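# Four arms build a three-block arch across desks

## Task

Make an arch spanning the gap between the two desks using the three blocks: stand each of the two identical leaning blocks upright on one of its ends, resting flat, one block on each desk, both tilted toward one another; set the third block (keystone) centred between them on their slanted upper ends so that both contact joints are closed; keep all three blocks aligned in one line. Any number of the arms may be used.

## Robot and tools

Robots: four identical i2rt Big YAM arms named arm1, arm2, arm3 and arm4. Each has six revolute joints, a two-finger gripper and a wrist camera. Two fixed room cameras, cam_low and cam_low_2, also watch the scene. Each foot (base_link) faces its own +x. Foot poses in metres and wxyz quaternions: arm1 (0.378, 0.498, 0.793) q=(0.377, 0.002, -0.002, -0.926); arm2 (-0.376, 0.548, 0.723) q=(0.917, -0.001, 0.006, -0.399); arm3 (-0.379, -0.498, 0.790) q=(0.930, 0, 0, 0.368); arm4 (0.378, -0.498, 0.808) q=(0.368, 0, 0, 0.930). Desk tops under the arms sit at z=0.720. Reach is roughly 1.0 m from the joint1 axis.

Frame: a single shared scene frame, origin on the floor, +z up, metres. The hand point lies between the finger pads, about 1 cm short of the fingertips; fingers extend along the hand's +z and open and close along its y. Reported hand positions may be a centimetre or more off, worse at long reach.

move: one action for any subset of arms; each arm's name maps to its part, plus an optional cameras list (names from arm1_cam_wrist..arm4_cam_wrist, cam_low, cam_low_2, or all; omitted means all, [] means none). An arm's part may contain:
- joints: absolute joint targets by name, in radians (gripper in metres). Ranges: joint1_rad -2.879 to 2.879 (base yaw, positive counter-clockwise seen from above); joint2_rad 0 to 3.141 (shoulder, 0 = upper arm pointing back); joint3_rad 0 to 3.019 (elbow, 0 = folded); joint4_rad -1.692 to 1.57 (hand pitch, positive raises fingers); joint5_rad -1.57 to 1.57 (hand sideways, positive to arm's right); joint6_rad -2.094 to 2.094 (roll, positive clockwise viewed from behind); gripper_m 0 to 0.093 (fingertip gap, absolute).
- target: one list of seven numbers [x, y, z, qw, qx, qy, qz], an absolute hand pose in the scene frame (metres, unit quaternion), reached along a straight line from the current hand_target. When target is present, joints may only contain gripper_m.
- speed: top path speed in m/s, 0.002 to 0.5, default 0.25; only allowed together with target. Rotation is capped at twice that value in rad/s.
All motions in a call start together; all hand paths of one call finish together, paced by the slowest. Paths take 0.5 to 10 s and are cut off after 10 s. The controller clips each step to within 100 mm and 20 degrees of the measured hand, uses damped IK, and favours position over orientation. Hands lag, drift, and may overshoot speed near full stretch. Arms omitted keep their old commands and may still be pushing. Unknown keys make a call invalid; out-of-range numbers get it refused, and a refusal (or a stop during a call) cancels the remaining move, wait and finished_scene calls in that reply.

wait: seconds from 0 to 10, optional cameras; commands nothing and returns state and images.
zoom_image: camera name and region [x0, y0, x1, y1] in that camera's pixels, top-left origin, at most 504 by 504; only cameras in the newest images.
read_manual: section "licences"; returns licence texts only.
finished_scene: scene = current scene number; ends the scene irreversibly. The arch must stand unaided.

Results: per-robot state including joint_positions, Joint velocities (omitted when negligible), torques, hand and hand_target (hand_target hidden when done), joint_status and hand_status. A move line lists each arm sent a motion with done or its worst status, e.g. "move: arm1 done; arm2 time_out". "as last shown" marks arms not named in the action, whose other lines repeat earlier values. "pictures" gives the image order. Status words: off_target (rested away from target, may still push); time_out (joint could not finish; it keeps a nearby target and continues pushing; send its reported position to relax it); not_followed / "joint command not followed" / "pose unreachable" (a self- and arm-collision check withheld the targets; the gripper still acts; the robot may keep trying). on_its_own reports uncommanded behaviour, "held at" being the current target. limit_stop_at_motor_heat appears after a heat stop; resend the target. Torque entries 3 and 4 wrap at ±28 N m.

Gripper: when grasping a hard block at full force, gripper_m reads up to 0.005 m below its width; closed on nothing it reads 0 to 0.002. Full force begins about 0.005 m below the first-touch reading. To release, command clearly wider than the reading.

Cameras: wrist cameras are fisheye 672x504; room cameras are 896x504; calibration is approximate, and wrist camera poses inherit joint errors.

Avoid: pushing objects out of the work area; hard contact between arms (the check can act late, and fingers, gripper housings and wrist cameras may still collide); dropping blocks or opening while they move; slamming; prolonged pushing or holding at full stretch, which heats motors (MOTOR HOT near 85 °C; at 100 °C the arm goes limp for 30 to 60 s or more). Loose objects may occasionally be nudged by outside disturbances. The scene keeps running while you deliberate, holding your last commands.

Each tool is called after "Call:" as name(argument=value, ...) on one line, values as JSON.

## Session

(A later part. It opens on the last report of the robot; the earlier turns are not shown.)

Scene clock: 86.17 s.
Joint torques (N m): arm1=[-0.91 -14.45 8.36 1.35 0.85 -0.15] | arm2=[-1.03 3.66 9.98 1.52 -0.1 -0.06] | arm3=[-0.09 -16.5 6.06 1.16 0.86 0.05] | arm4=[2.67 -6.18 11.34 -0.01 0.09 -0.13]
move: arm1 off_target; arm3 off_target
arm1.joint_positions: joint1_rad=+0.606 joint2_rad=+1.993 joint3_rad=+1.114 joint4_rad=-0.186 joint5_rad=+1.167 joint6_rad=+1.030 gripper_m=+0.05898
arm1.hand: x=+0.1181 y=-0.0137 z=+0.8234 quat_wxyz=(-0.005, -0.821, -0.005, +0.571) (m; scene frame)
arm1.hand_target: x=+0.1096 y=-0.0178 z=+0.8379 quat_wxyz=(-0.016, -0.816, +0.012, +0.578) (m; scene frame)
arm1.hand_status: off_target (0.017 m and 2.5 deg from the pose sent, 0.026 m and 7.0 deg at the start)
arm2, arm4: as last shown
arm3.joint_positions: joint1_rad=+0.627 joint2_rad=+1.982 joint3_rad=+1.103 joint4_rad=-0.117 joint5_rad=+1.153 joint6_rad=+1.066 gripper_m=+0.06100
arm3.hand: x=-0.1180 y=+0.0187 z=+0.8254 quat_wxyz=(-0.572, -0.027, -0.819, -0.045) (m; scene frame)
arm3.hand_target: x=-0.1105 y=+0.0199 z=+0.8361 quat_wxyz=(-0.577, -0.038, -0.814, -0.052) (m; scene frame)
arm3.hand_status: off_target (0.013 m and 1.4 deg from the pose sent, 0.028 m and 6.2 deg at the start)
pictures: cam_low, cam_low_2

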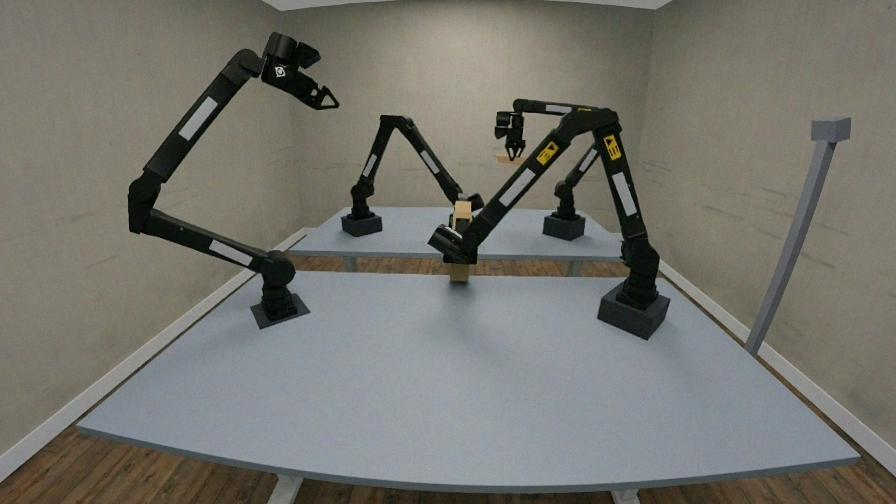

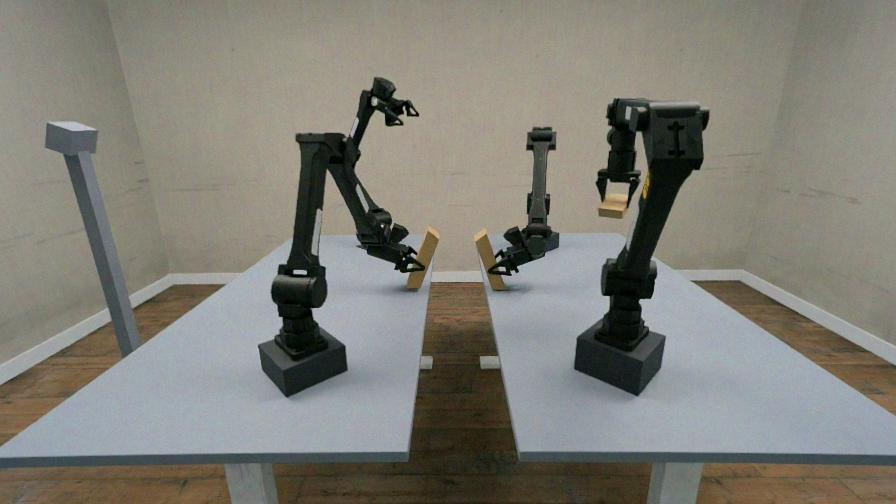

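Call:
move(arm1={"target":[0.1130,-0.018,0.831,-0.0164,-0.816,0.0115,0.578],"speed":0.05}, arm3={"target":[-0.1140,0.017,0.827,0.5775,0.026,0.814,0.037],"speed":0.05}, cameras=["cam_low","cam_low_2"])

Call:
zoom_image(camera="cam_low_2", region=[380, 200, 540, 300])

Call:
zoom_image(camera="cam_low", region=[400, 160, 540, 300])

Scene clock: 88.83 s.
Joint torques (N m): arm1=[-0.38 -14.21 8.24 1.31 0.96 0.01] | arm2=[-1.14 3.43 9.94 1.54 -0.09 -0.09] | arm3=[0.32 -16.26 6.04 0.57 1.22 0.04] | arm4=[2.73 -6.18 11.37 -0.01 0.1 -0.13]
move: arm1 off_target; arm3 off_target
arm1.joint_positions: joint1_rad=+0.606 joint2_rad=+2.003 joint3_rad=+1.114 joint4_rad=-0.184 joint5_rad=+1.167 joint6_rad=+1.030 gripper_m=+0.05898
arm1.hand: x=+0.1182 y=-0.0128 z=+0.8180 quat_wxyz=(-0.002, -0.822, -0.007, +0.570) (m; scene frame)
arm1.hand_target: x=+0.1131 y=-0.0179 z=+0.8311 quat_wxyz=(-0.017, -0.816, +0.012, +0.578) (m; scene frame)
arm1.hand_status: off_target (0.015 m and 2.9 deg from the pose sent, 0.010 m and 2.5 deg at the start)
arm2: as last shown
arm3.joint_positions: joint1_rad=+0.627 joint2_rad=+1.997 joint3_rad=+1.103 joint4_rad=-0.117 joint5_rad=+1.153 joint6_rad=+1.063 gripper_m=+0.06100
arm3.hand: x=-0.1183 y=+0.0173 z=+0.8173 quat_wxyz=(-0.571, -0.021, -0.820, -0.038) (m; scene frame)
arm3.hand_target: x=-0.1140 y=+0.0169 z=+0.8268 quat_wxyz=(-0.578, -0.026, -0.815, -0.036) (m; scene frame)
arm3.hand_status: off_target (0.011 m and 1.1 deg from the pose sent, 0.005 m and 1.2 deg at the start)
arm4.joint_positions: joint1_rad=-1.011 joint2_rad=+0.998 joint3_rad=+1.065 joint4_rad=-1.588 joint5_rad=-0.009 joint6_rad=+0.319 gripper_m=+0.05853
arm4.hand: x=+0.4277 y=-0.2358 z=+1.0737 quat_wxyz=(-0.013, +0.505, -0.863, -0.021) (m; scene frame)
pictures: cam_low, cam_low_2

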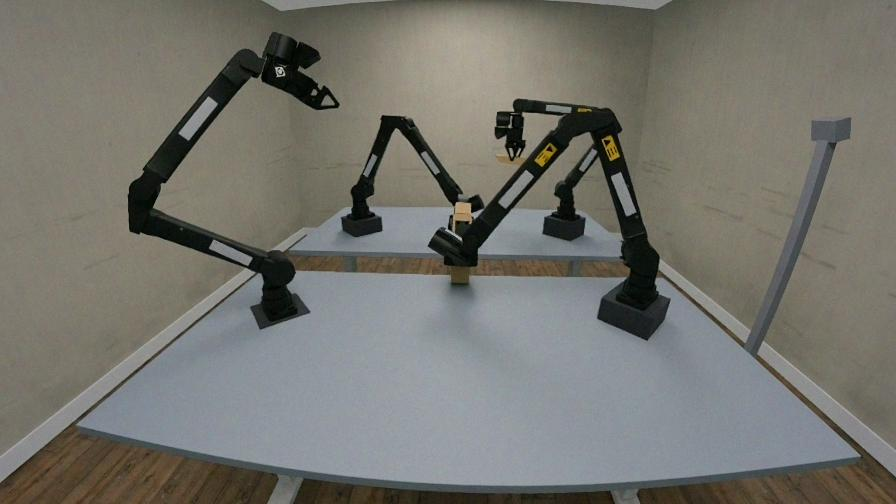

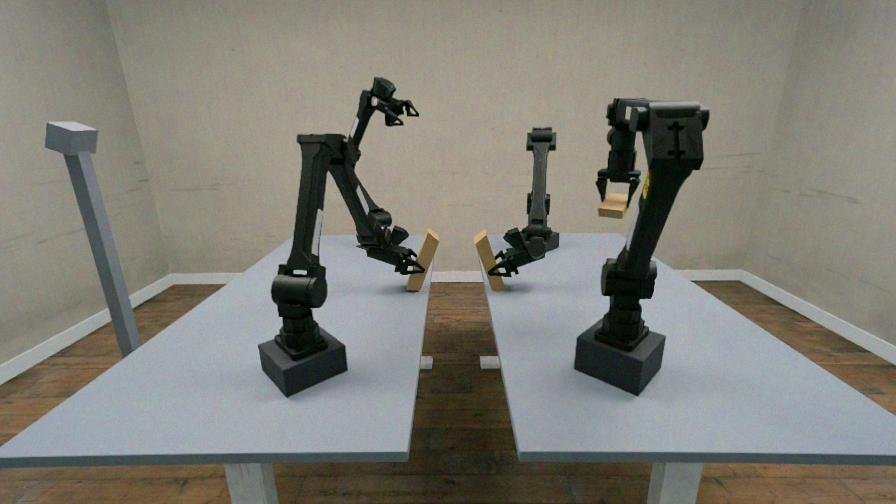

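Scaled by 3.150 from the camera's 896x504 image, which has a finer 1280x720 frame.

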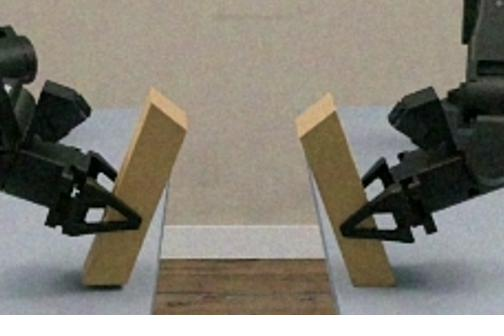

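Scaled by 3.600 from the camera's 896x504 image, which has a finer 1280x720 frame.

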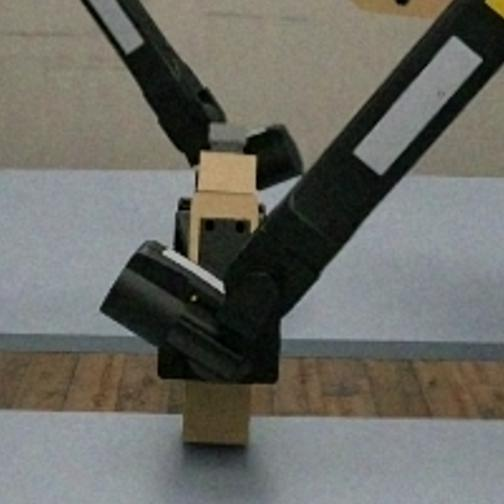

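Call:
move(arm1={"target":[0.1290,-0.018,0.834,-0.0164,-0.816,0.0115,0.578],"speed":0.05}, arm3={"target":[-0.1295,0.017,0.826,0.5775,0.026,0.814,0.037],"speed":0.05}, cameras=["cam_low","cam_low_2"])

Call:
zoom_image(camera="cam_low_2", region=[380, 200, 540, 300])

Call:
zoom_image(camera="cam_low", region=[400, 160, 540, 300])

Scene clock: 92.07 s.
Joint torques (N m): arm1=[1.67 -14.8 8.59 0.2 1.13 -0.02] | arm2=[-0.91 3.72 10.02 1.5 -0.08 -0.07] | arm3=[1.96 -16.03 6.11 0.18 1.45 0.27] | arm4=[2.73 -6.24 11.33 -0.02 0.09 -0.13]
move: arm1 off_target; arm3 off_target
arm1.joint_positions: joint1_rad=+0.612 joint2_rad=+2.003 joint3_rad=+1.114 joint4_rad=-0.232 joint5_rad=+1.176 joint6_rad=+1.105 gripper_m=+0.05898
arm1.hand: x=+0.1220 y=-0.0078 z=+0.8163 quat_wxyz=(-0.004, -0.822, +0.009, +0.570) (m; scene frame)
arm1.hand_target: x=+0.1290 y=-0.0178 z=+0.8337 quat_wxyz=(-0.018, -0.816, +0.013, +0.577) (m; scene frame)
arm1.hand_status: off_target (0.022 m and 1.9 deg from the pose sent, 0.020 m and 2.9 deg at the start)
arm2, arm4: as last shown
arm3.joint_positions: joint1_rad=+0.635 joint2_rad=+1.997 joint3_rad=+1.103 joint4_rad=-0.171 joint5_rad=+1.162 joint6_rad=+1.100 gripper_m=+0.06100
arm3.hand: x=-0.1235 y=+0.0122 z=+0.8146 quat_wxyz=(-0.570, -0.019, -0.821, -0.027) (m; scene frame)
arm3.hand_target: x=-0.1294 y=+0.0169 z=+0.8259 quat_wxyz=(-0.578, -0.026, -0.815, -0.037) (m; scene frame)
arm3.hand_status: off_target (0.014 m and 1.8 deg from the pose sent, 0.014 m and 1.1 deg at the start)
pictures: cam_low, cam_low_2

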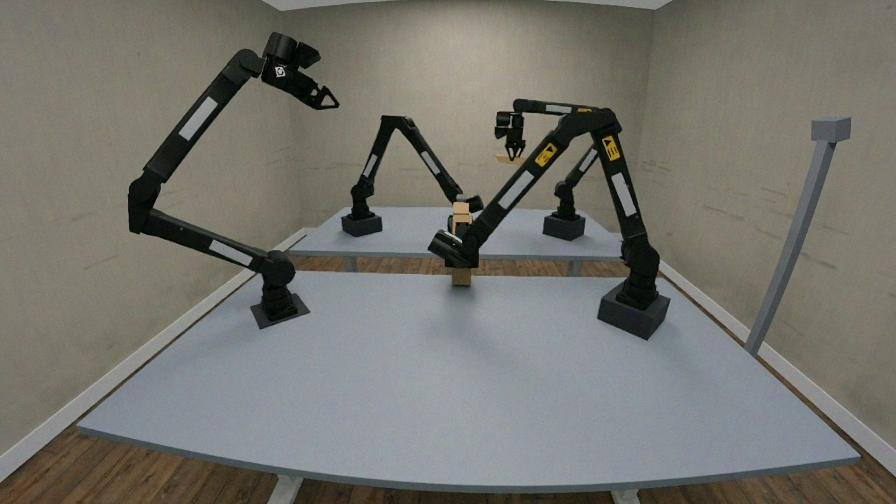

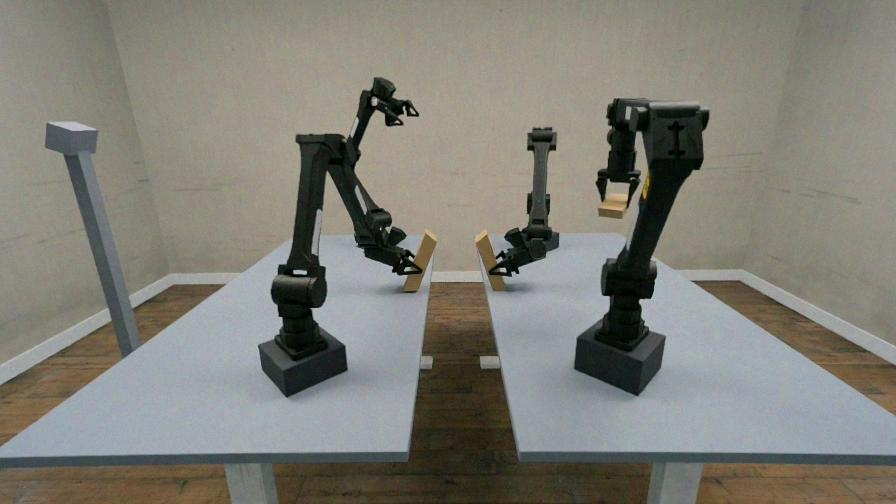

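Scaled by 3.150 from the camera's 896x504 image, which has a finer 1280x720 frame.

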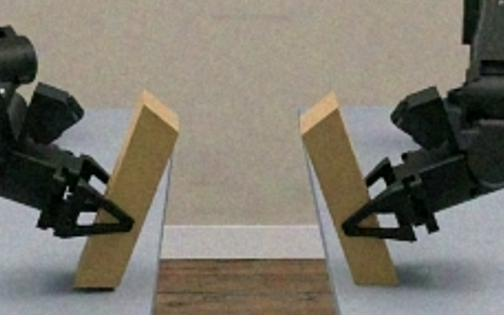

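Scaled by 3.600 from the camera's 896x504 image, which has a finer 1280x720 frame.

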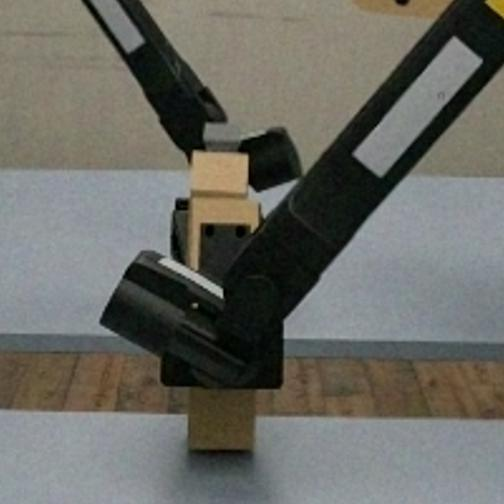

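Call:
move(arm1={"target":[0.1270,-0.030,0.838,-0.0164,-0.816,0.0115,0.578],"speed":0.05}, arm3={"target":[-0.1275,0.026,0.830,0.5775,0.036,0.814,0.051],"speed":0.05}, cameras=["cam_low","cam_low_2"])

Call:
zoom_image(camera="cam_low_2", region=[380, 200, 540, 300])

Call:
zoom_image(camera="cam_low", region=[400, 160, 540, 300])

Scene clock: 94.97 s.
Joint torques (N m): arm1=[1.49 -14.04 11.79 -0.01 1.06 -0.08] | arm2=[-0.97 3.84 9.96 1.51 -0.08 -0.08] | arm3=[2.14 -16.03 7.46 0.58 1.19 0.26] | arm4=[2.78 -6.24 11.32 0.01 0.09 -0.14]
move: arm1 off_target; arm3 off_target
arm1.joint_positions: joint1_rad=+0.615 joint2_rad=+2.003 joint3_rad=+1.117 joint4_rad=-0.254 joint5_rad=+1.179 joint6_rad=+1.106 gripper_m=+0.05898
arm1.hand: x=+0.1235 y=-0.0065 z=+0.8162 quat_wxyz=(+0.003, -0.822, +0.004, +0.569) (m; scene frame)
arm1.hand_target: x=+0.1275 y=-0.0288 z=+0.8385 quat_wxyz=(-0.017, -0.816, +0.012, +0.578) (m; scene frame)
arm1.hand_status: off_target (0.032 m and 2.7 deg from the pose sent, 0.031 m and 1.9 deg at the start)
arm2, arm4: as last shown
arm3.joint_positions: joint1_rad=+0.635 joint2_rad=+1.997 joint3_rad=+1.103 joint4_rad=-0.171 joint5_rad=+1.162 joint6_rad=+1.106 gripper_m=+0.06100
arm3.hand: x=-0.1235 y=+0.0122 z=+0.8146 quat_wxyz=(-0.570, -0.022, -0.821, -0.029) (m; scene frame)
arm3.hand_target: x=-0.1277 y=+0.0256 z=+0.8301 quat_wxyz=(-0.577, -0.036, -0.814, -0.051) (m; scene frame)
arm3.hand_status: off_target (0.021 m and 3.2 deg from the pose sent, 0.021 m and 3.5 deg at the start)
pictures: cam_low, cam_low_2

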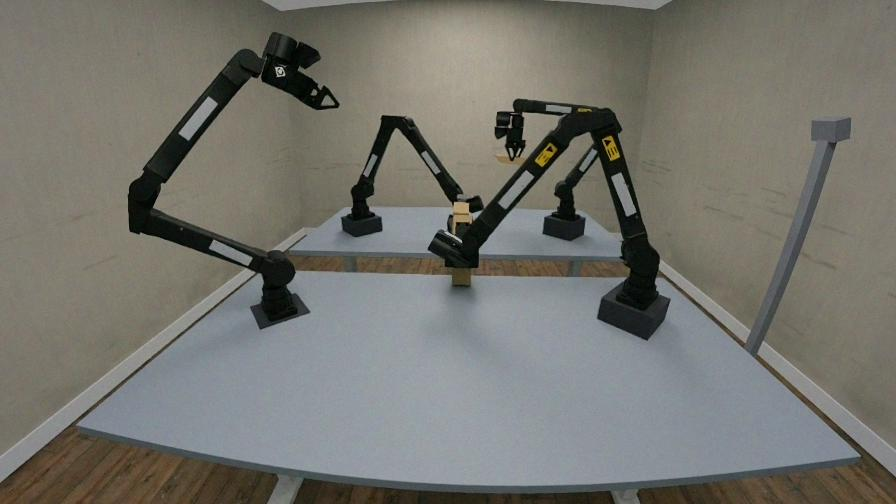

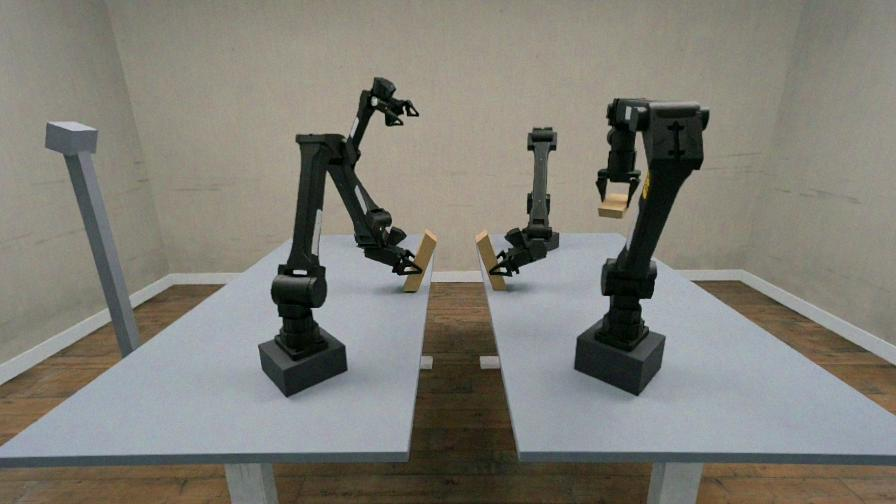

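Scaled by 3.150 from the camera's 896x504 image, which has a finer 1280x720 frame.

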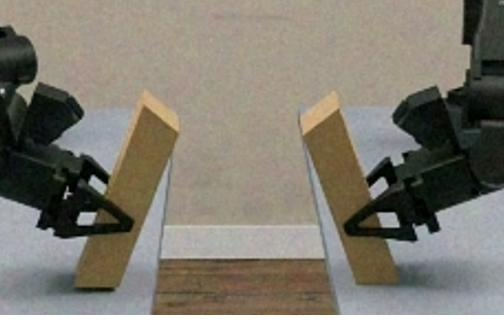

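Scaled by 3.600 from the camera's 896x504 image, which has a finer 1280x720 frame.

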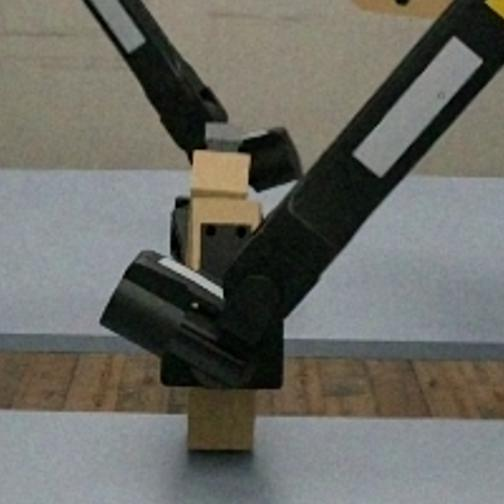

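Call:
move(arm4={"target":[0.0,0.0,1.10,0,1,0,0],"speed":0.25}, cameras=["cam_low","cam_low_2"])

Call:
zoom_image(camera="cam_low_2", region=[380, 140, 540, 300])

Call:
zoom_image(camera="cam_low", region=[400, 120, 540, 260])

Scene clock: 101.60 s.
Joint torques (N m): arm1=[1.49 -13.98 11.84 0.03 1.06 -0.09] | arm2=[-1.08 3.72 10 1.52 -0.06 -0.09] | arm3=[2.02 -16.56 7.57 0.7 1.19 0.26] | arm4=[2.37 -19.96 13.46 -0.14 -0.04 -0.13]
Motor temperatures (°C): arm1=[27 26 28 23 25 20 21] | arm2=[26 22 34 22 22 24 22] | arm3=[29 26 28 20 23 19 23] | arm4=[27 22 36 19 21 20 26]
move: arm4 off_target
arm1.joint_positions: joint1_rad=+0.615 joint2_rad=+2.003 joint3_rad=+1.117 joint4_rad=-0.255 joint5_rad=+1.179 joint6_rad=+1.106 gripper_m=+0.05898
arm1.hand: x=+0.1235 y=-0.0063 z=+0.8161 quat_wxyz=(+0.004, -0.822, +0.003, +0.569) (m; scene frame)
arm2, arm3: as last shown
arm4.joint_positions: joint1_rad=-0.176 joint2_rad=+1.955 joint3_rad=+2.105 joint4_rad=-1.683 joint5_rad=+0.010 joint6_rad=-0.909 gripper_m=+0.05851
arm4.hand: x=+0.0117 y=-0.0052 z=+1.0755 quat_wxyz=(-0.018, +1.000, -0.010, -0.007) (m; scene frame)
arm4.hand_target: x=+0.0031 y=-0.0008 z=+1.0994 quat_wxyz=(-0.038, +0.999, +0.000, -0.022) (m; scene frame)
arm4.hand_status: off_target (0.028 m and 2.5 deg from the pose sent, 0.489 m and 119.3 deg at the start; a joint's target at an end of its range on 42 of 152 steps)
pictures: cam_low, cam_low_2

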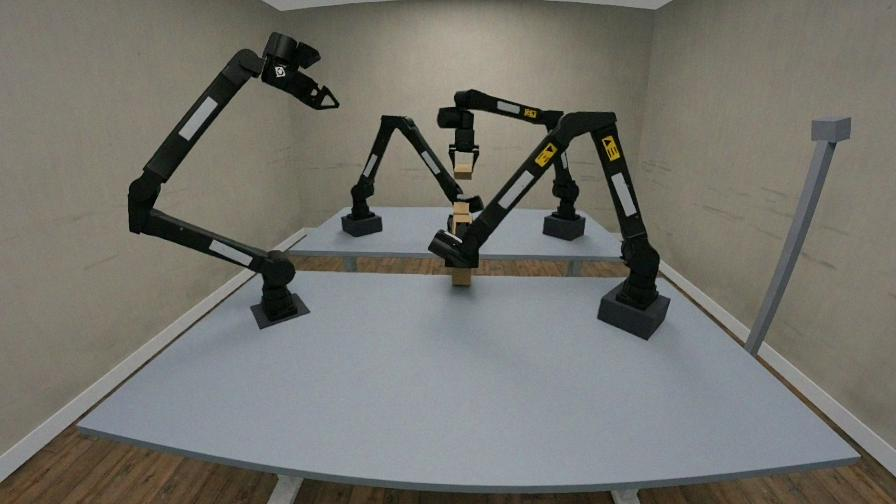

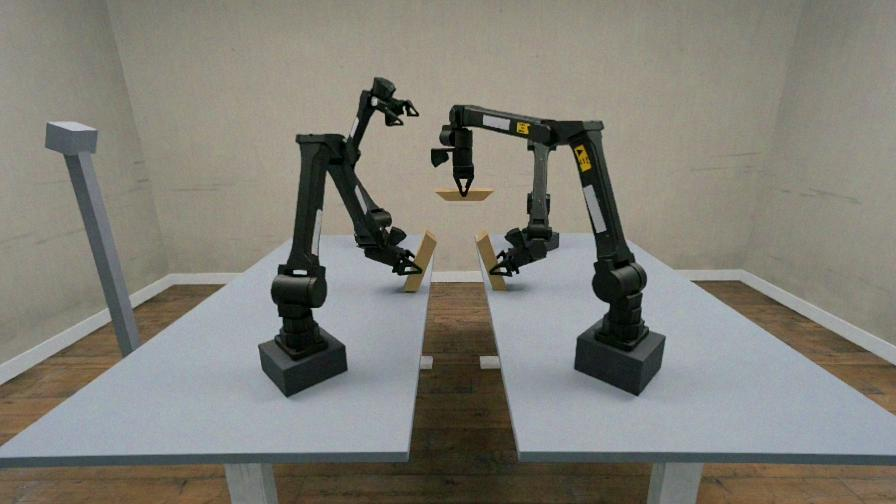

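Scaled by 3.150 from the camera's 896x504 image, which has a finer 1280x720 frame.

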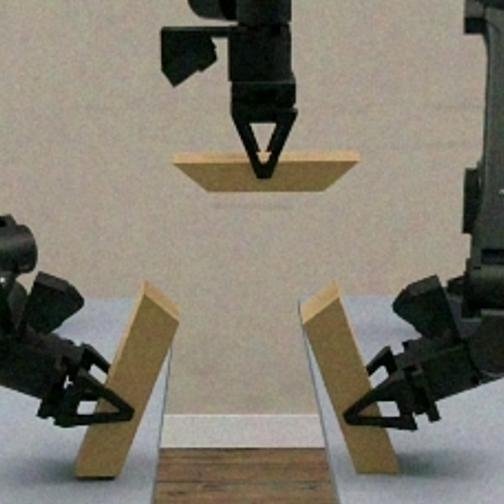

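Scaled by 3.600 from the camera's 896x504 image, which has a finer 1280x720 frame.

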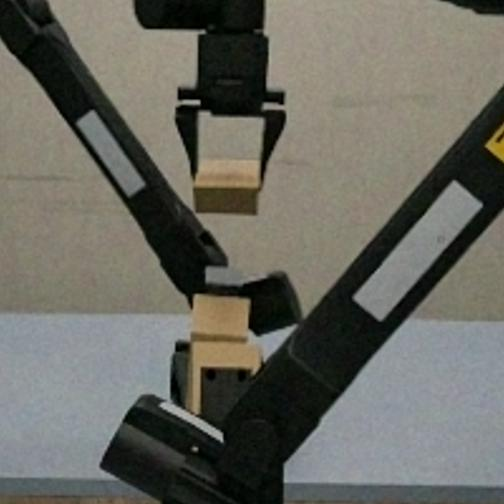

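Call:
move(arm4={"target":[-0.025,0.003,1.02,0.012,1,0.008,0.010],"speed":0.1}, cameras=["cam_low","cam_low_2"])

Call:
zoom_image(camera="cam_low_2", region=[380, 150, 540, 300])

Call:
zoom_image(camera="cam_low", region=[400, 120, 540, 260])

Scene clock: 105.70 s.
Joint torques (N m): arm1=[1.38 -14.15 11.81 0.05 1.06 -0.09] | arm2=[-1.08 3.66 9.96 1.55 -0.1 -0.09] | arm3=[1.85 -16.15 7.45 0.73 1.19 0.27] | arm4=[2.55 -21.89 13.11 0.12 -0.15 -0.02]
move: arm4 off_target
arm1, arm2, arm3: as last shown
arm4.joint_positions: joint1_rad=-0.150 joint2_rad=+2.091 joint3_rad=+2.106 joint4_rad=-1.683 joint5_rad=+0.002 joint6_rad=-0.910 gripper_m=+0.05850
arm4.hand: x=-0.0105 y=-0.0053 z=+0.9941 quat_wxyz=(+0.038, +0.999, +0.004, +0.031) (m; scene frame)
arm4.hand_target: x=-0.0238 y=+0.0017 z=+1.0203 quat_wxyz=(+0.012, +1.000, +0.008, +0.010) (m; scene frame)
arm4.hand_status: off_target (0.031 m and 3.9 deg from the pose sent, 0.067 m and 4.5 deg at the start)
pictures: cam_low, cam_low_2

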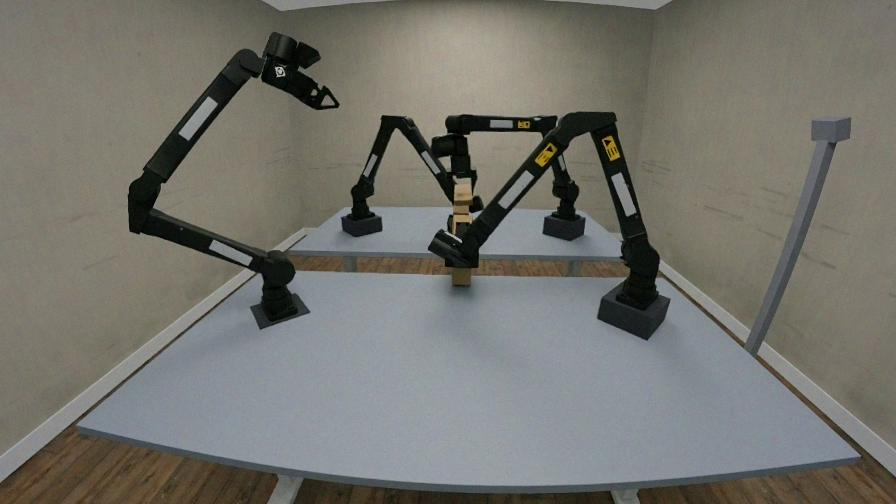

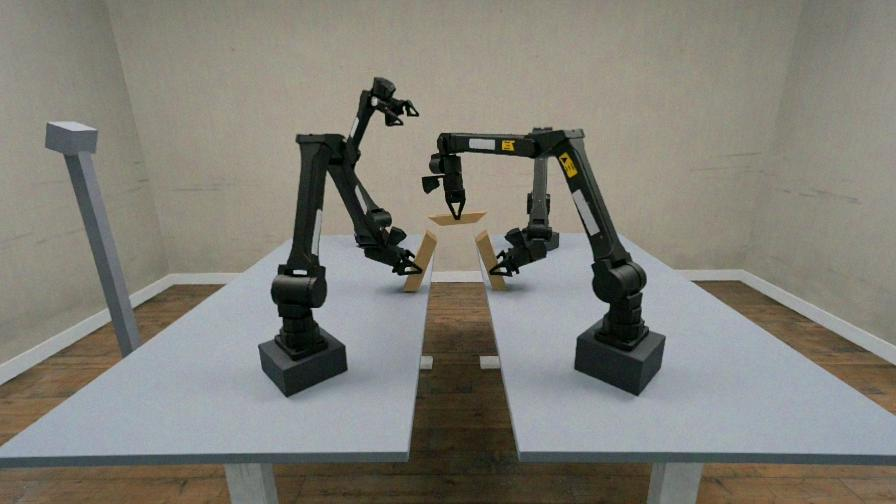

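Scaled by 3.150 from the camera's 896x504 image, which has a finer 1280x720 frame.

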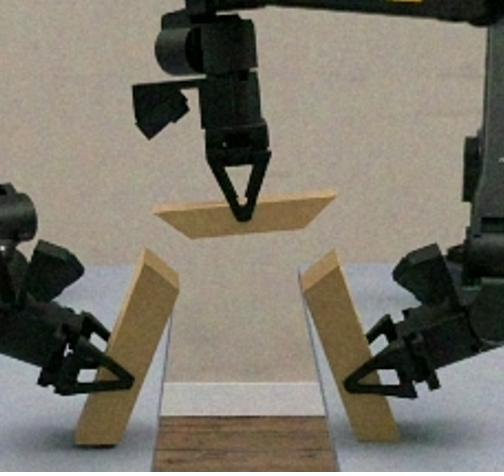

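Scaled by 3.600 from the camera's 896x504 image, which has a finer 1280x720 frame.

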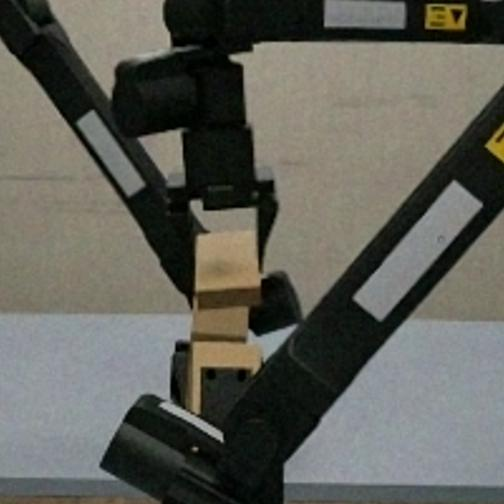

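Call:
move(arm4={"target":[-0.033,0.008,1.0,-0.02,1,0.006,-0.016],"speed":0.08}, cameras=["cam_low","cam_low_2"])

Call:
zoom_image(camera="cam_low_2", region=[380, 180, 540, 300])

Call:
zoom_image(camera="cam_low", region=[400, 120, 540, 260])

Scene clock: 109.23 s.
Joint torques (N m): arm1=[1.38 -14.1 11.79 0.03 1.06 -0.09] | arm2=[-0.85 3.9 10.09 1.62 -0.09 -0.08] | arm3=[2.08 -15.97 7.5 0.72 1.19 0.27] | arm4=[2.78 -24.82 9.47 0.92 -0.16 0.1]
Heat: arm1: hottest joint3_rad 29 °C; arm2: hottest joint3_rad 34 °C; arm3: hottest joint1_rad 29 °C; arm4: hottest joint3_rad 37 °C.
move: arm4 off_target
arm1, arm2, arm3: as last shown
arm4.joint_positions: joint1_rad=-0.148 joint2_rad=+2.091 joint3_rad=+2.040 joint4_rad=-1.538 joint5_rad=+0.000 joint6_rad=-0.910 gripper_m=+0.05850
arm4.hand: x=-0.0235 y=+0.0088 z=+0.9677 quat_wxyz=(+0.007, +1.000, +0.005, +0.006) (m; scene frame)
arm4.hand_target: x=-0.0326 y=+0.0072 z=+0.9995 quat_wxyz=(-0.019, +1.000, +0.006, -0.017) (m; scene frame)
arm4.hand_status: off_target (0.034 m and 4.0 deg from the pose sent, 0.027 m and 8.6 deg at the start)
pictures: cam_low, cam_low_2

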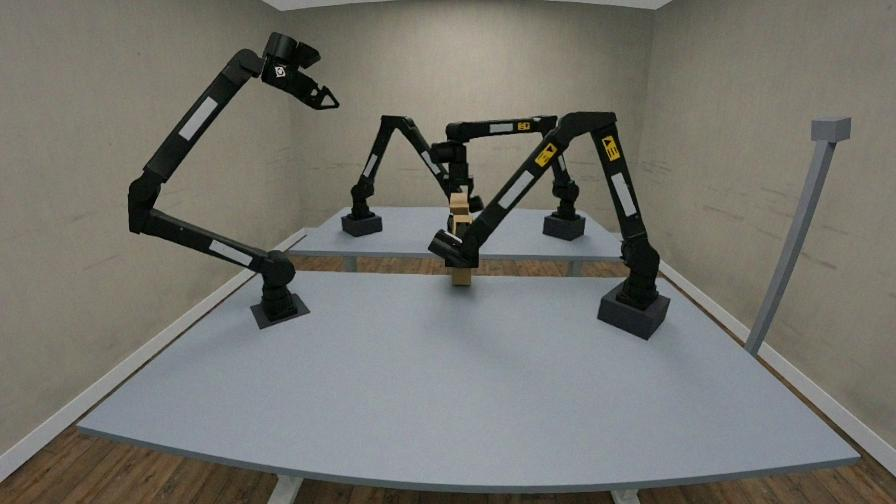

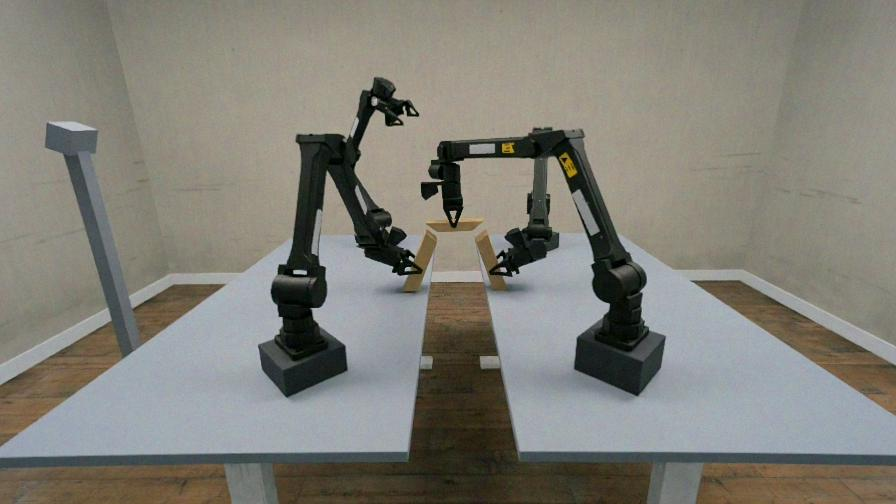

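Scaled by 3.150 from the camera's 896x504 image, which has a finer 1280x720 frame.

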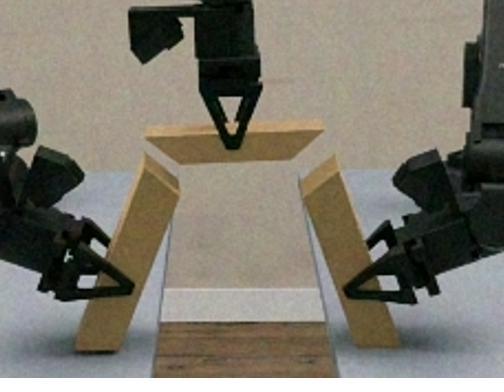

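Scaled by 3.600 from the camera's 896x504 image, which has a finer 1280x720 frame.

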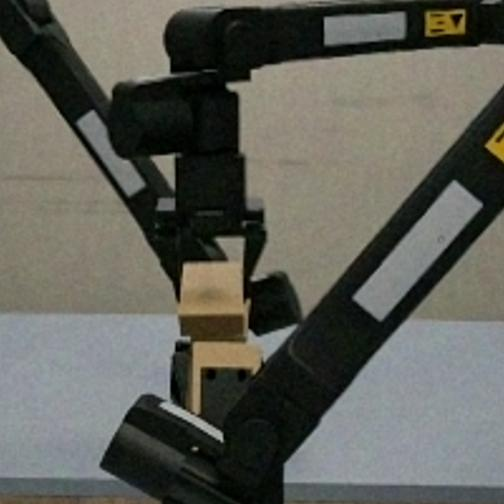

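Call:
move(arm4={"target":[-0.022,-0.006,0.995,-0.02,1,0.003,-0.014],"speed":0.05}, cameras=["cam_low","cam_low_2"])

Call:
zoom_image(camera="cam_low_2", region=[380, 180, 540, 300])

Call:
zoom_image(camera="cam_low", region=[400, 120, 540, 260])

Scene clock: 112.40 s.
Joint torques (N m): arm1=[1.49 -13.98 11.77 0.03 1.06 -0.1] | arm2=[-0.97 3.6 9.96 1.48 -0.07 -0.07] | arm3=[2.2 -16.03 7.41 0.73 1.24 0.26] | arm4=[2.84 -24.23 9.35 0.94 0 0.12]
move: arm4 off_target
arm1, arm3: as last shown
arm2.joint_positions: joint1_rad=-0.068 joint2_rad=+0.615 joint3_rad=+1.398 joint4_rad=-1.168 joint5_rad=-0.283 joint6_rad=+0.288 gripper_m=+0.09396
arm2.hand: x=-0.1788 y=+0.3871 z=+1.3047 quat_wxyz=(-0.558, -0.390, -0.730, +0.053) (m; scene frame)
arm4.joint_positions: joint1_rad=-0.147 joint2_rad=+2.039 joint3_rad=+1.943 joint4_rad=-1.495 joint5_rad=+0.000 joint6_rad=-0.907 gripper_m=+0.05850
arm4.hand: x=-0.0129 y=-0.0053 z=+0.9629 quat_wxyz=(+0.008, +1.000, +0.004, +0.007) (m; scene frame)
arm4.hand_target: x=-0.0214 y=-0.0063 z=+0.9946 quat_wxyz=(-0.020, +1.000, +0.003, -0.014) (m; scene frame)
arm4.hand_status: off_target (0.033 m and 4.0 deg from the pose sent, 0.031 m and 3.8 deg at the start)
pictures: cam_low, cam_low_2

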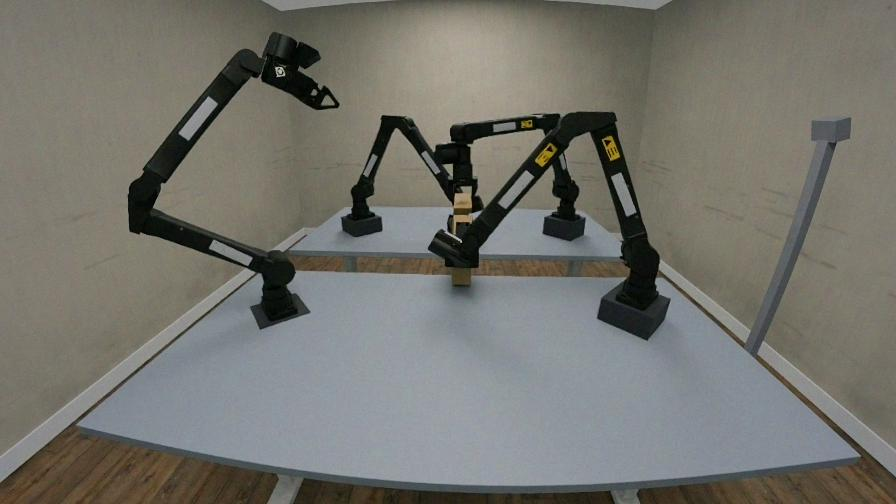

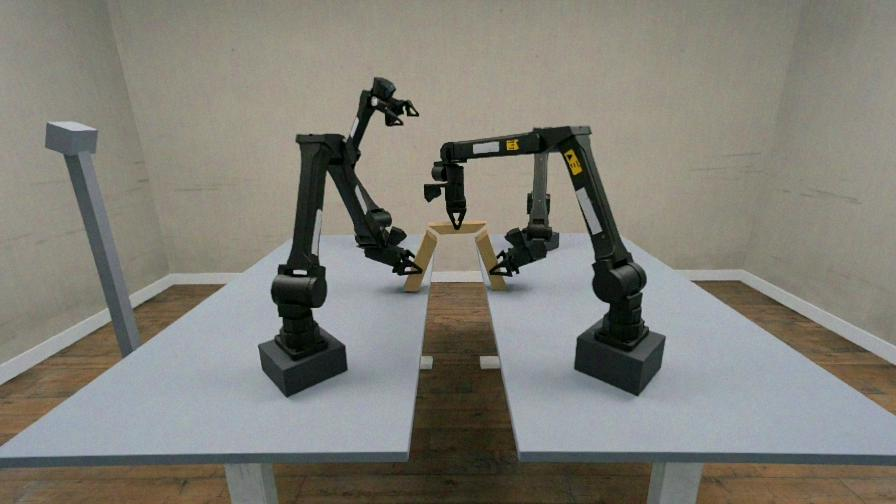

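Scaled by 3.150 from the camera's 896x504 image, which has a finer 1280x720 frame.

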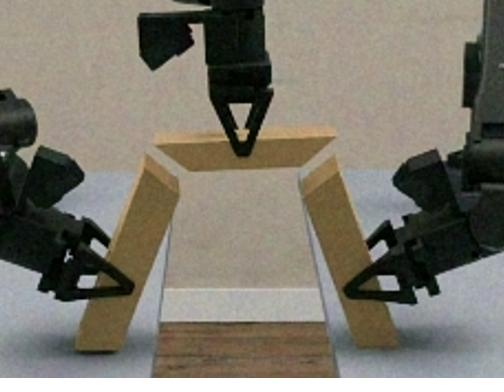

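Scaled by 3.600 from the camera's 896x504 image, which has a finer 1280x720 frame.

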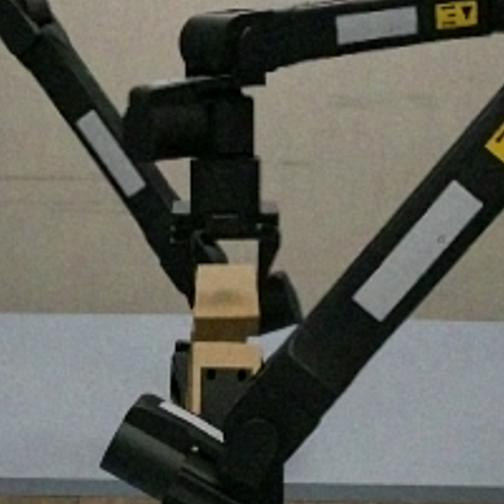

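Call:
move(arm4={"target":[-0.030,-0.003,0.982,-0.018,1,0.003,-0.014],"speed":0.04}, cameras=["cam_low","cam_low_2"])

Call:
zoom_image(camera="cam_low_2", region=[380, 180, 540, 300])

Call:
zoom_image(camera="cam_low", region=[400, 120, 540, 260])

Scene clock: 114.50 s.
Joint torques (N m): arm1=[1.38 -13.92 11.79 0.01 1.06 -0.09] | arm2=[-0.79 3.72 10 1.61 -0.1 -0.11] | arm3=[1.79 -16.21 7.47 0.75 1.18 0.3] | arm4=[2.61 -22.42 10.13 0.92 -0.08 0.12]
move: arm4 off_target
arm1, arm2, arm3: as last shown
arm4.joint_positions: joint1_rad=-0.140 joint2_rad=+2.039 joint3_rad=+1.943 joint4_rad=-1.482 joint5_rad=+0.000 joint6_rad=-0.904 gripper_m=+0.05850
arm4.hand: x=-0.0182 y=-0.0056 z=+0.9629 quat_wxyz=(+0.003, +1.000, +0.006, +0.003) (m; scene frame)
arm4.hand_target: x=-0.0296 y=-0.0037 z=+0.9821 quat_wxyz=(-0.017, +1.000, +0.005, -0.014) (m; scene frame)
arm4.hand_status: off_target (0.023 m and 3.1 deg from the pose sent, 0.026 m and 3.8 deg at the start)
pictures: cam_low, cam_low_2

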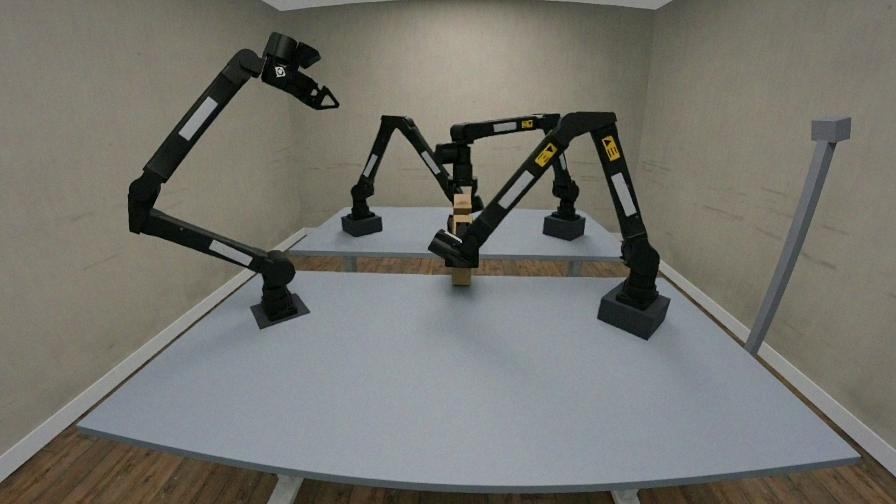

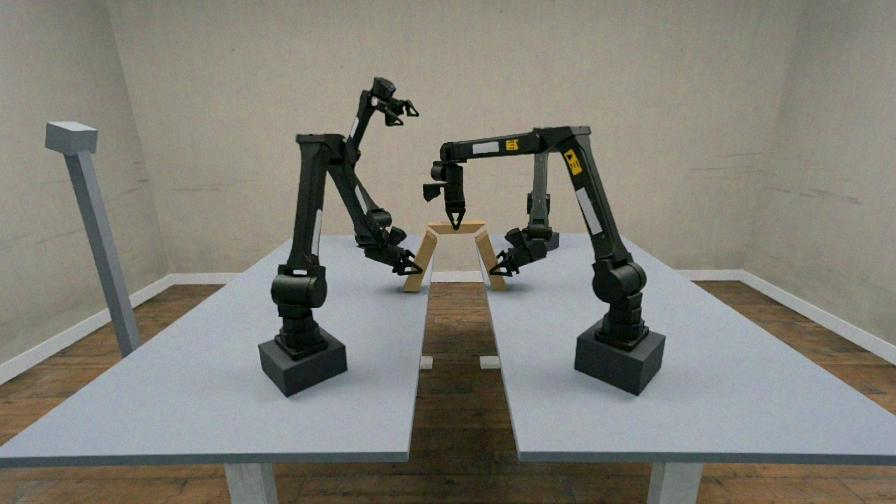

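Scaled by 3.150 from the camera's 896x504 image, which has a finer 1280x720 frame.

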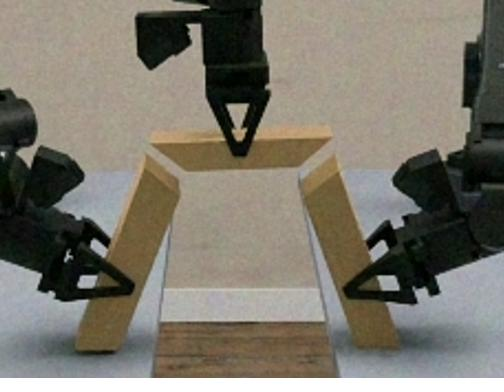

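Scaled by 3.600 from the camera's 896x504 image, which has a finer 1280x720 frame.

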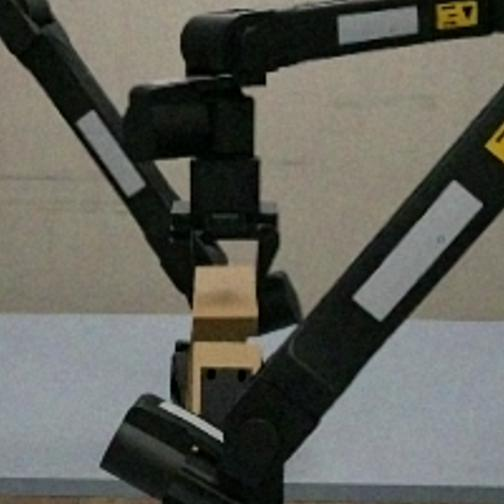

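Call:
move(arm4={"target":[-0.032,-0.003,0.960,-0.014,1,0.004,-0.010],"speed":0.04}, cameras=["cam_low","cam_low_2"])

Call:
zoom_image(camera="cam_low_2", region=[380, 180, 540, 300])

Call:
zoom_image(camera="cam_low", region=[400, 120, 540, 260])

Scene clock: 116.97 s.
Joint torques (N m): arm1=[1.55 -14.1 11.79 0.02 1.05 -0.08] | arm2=[-0.85 3.37 9.96 1.62 -0.08 -0.09] | arm3=[1.96 -16.5 7.39 0.69 1.2 0.28] | arm4=[2.78 -21.07 9.47 1.03 -0.01 0.12]
move: arm4 off_target
arm1, arm2, arm3: as last shown
arm4.joint_positions: joint1_rad=-0.137 joint2_rad=+2.039 joint3_rad=+1.925 joint4_rad=-1.447 joint5_rad=+0.000 joint6_rad=-0.898 gripper_m=+0.05851
arm4.hand: x=-0.0217 y=-0.0039 z=+0.9561 quat_wxyz=(-0.004, +1.000, +0.004, -0.003) (m; scene frame)
arm4.hand_target: x=-0.0319 y=-0.0031 z=+0.9601 quat_wxyz=(-0.014, +1.000, +0.004, -0.010) (m; scene frame)
arm4.hand_status: off_target (0.011 m and 1.5 deg from the pose sent, 0.014 m and 2.5 deg at the start)
pictures: cam_low, cam_low_2

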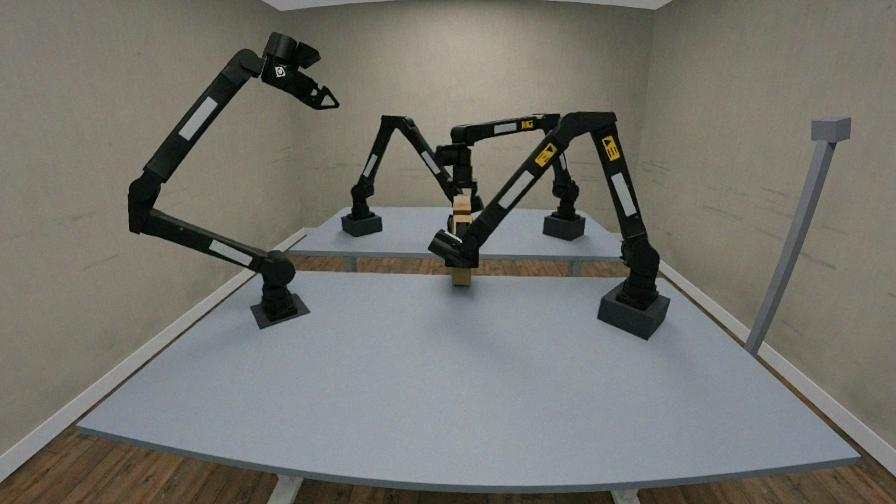

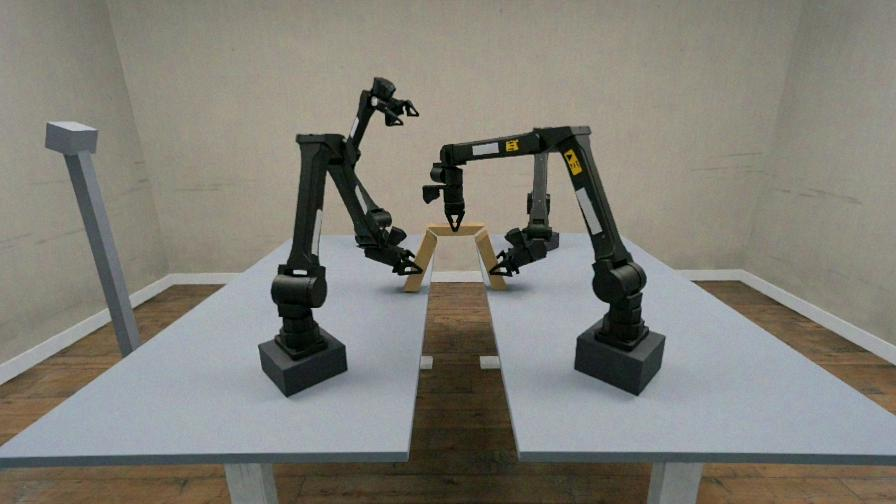

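Scaled by 3.150 from the camera's 896x504 image, which has a finer 1280x720 frame.

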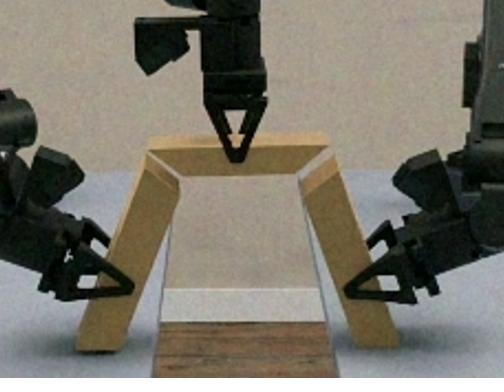

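Scaled by 3.600 from the camera's 896x504 image, which has a finer 1280x720 frame.

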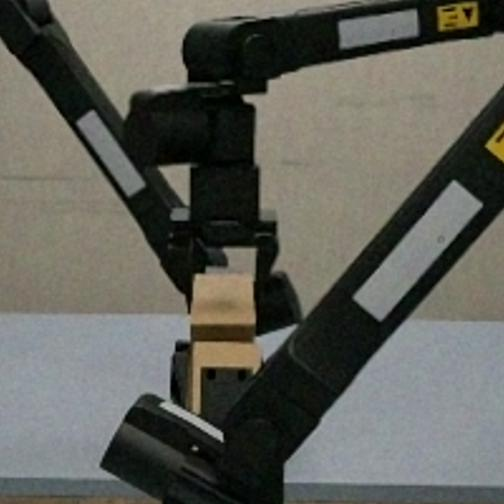

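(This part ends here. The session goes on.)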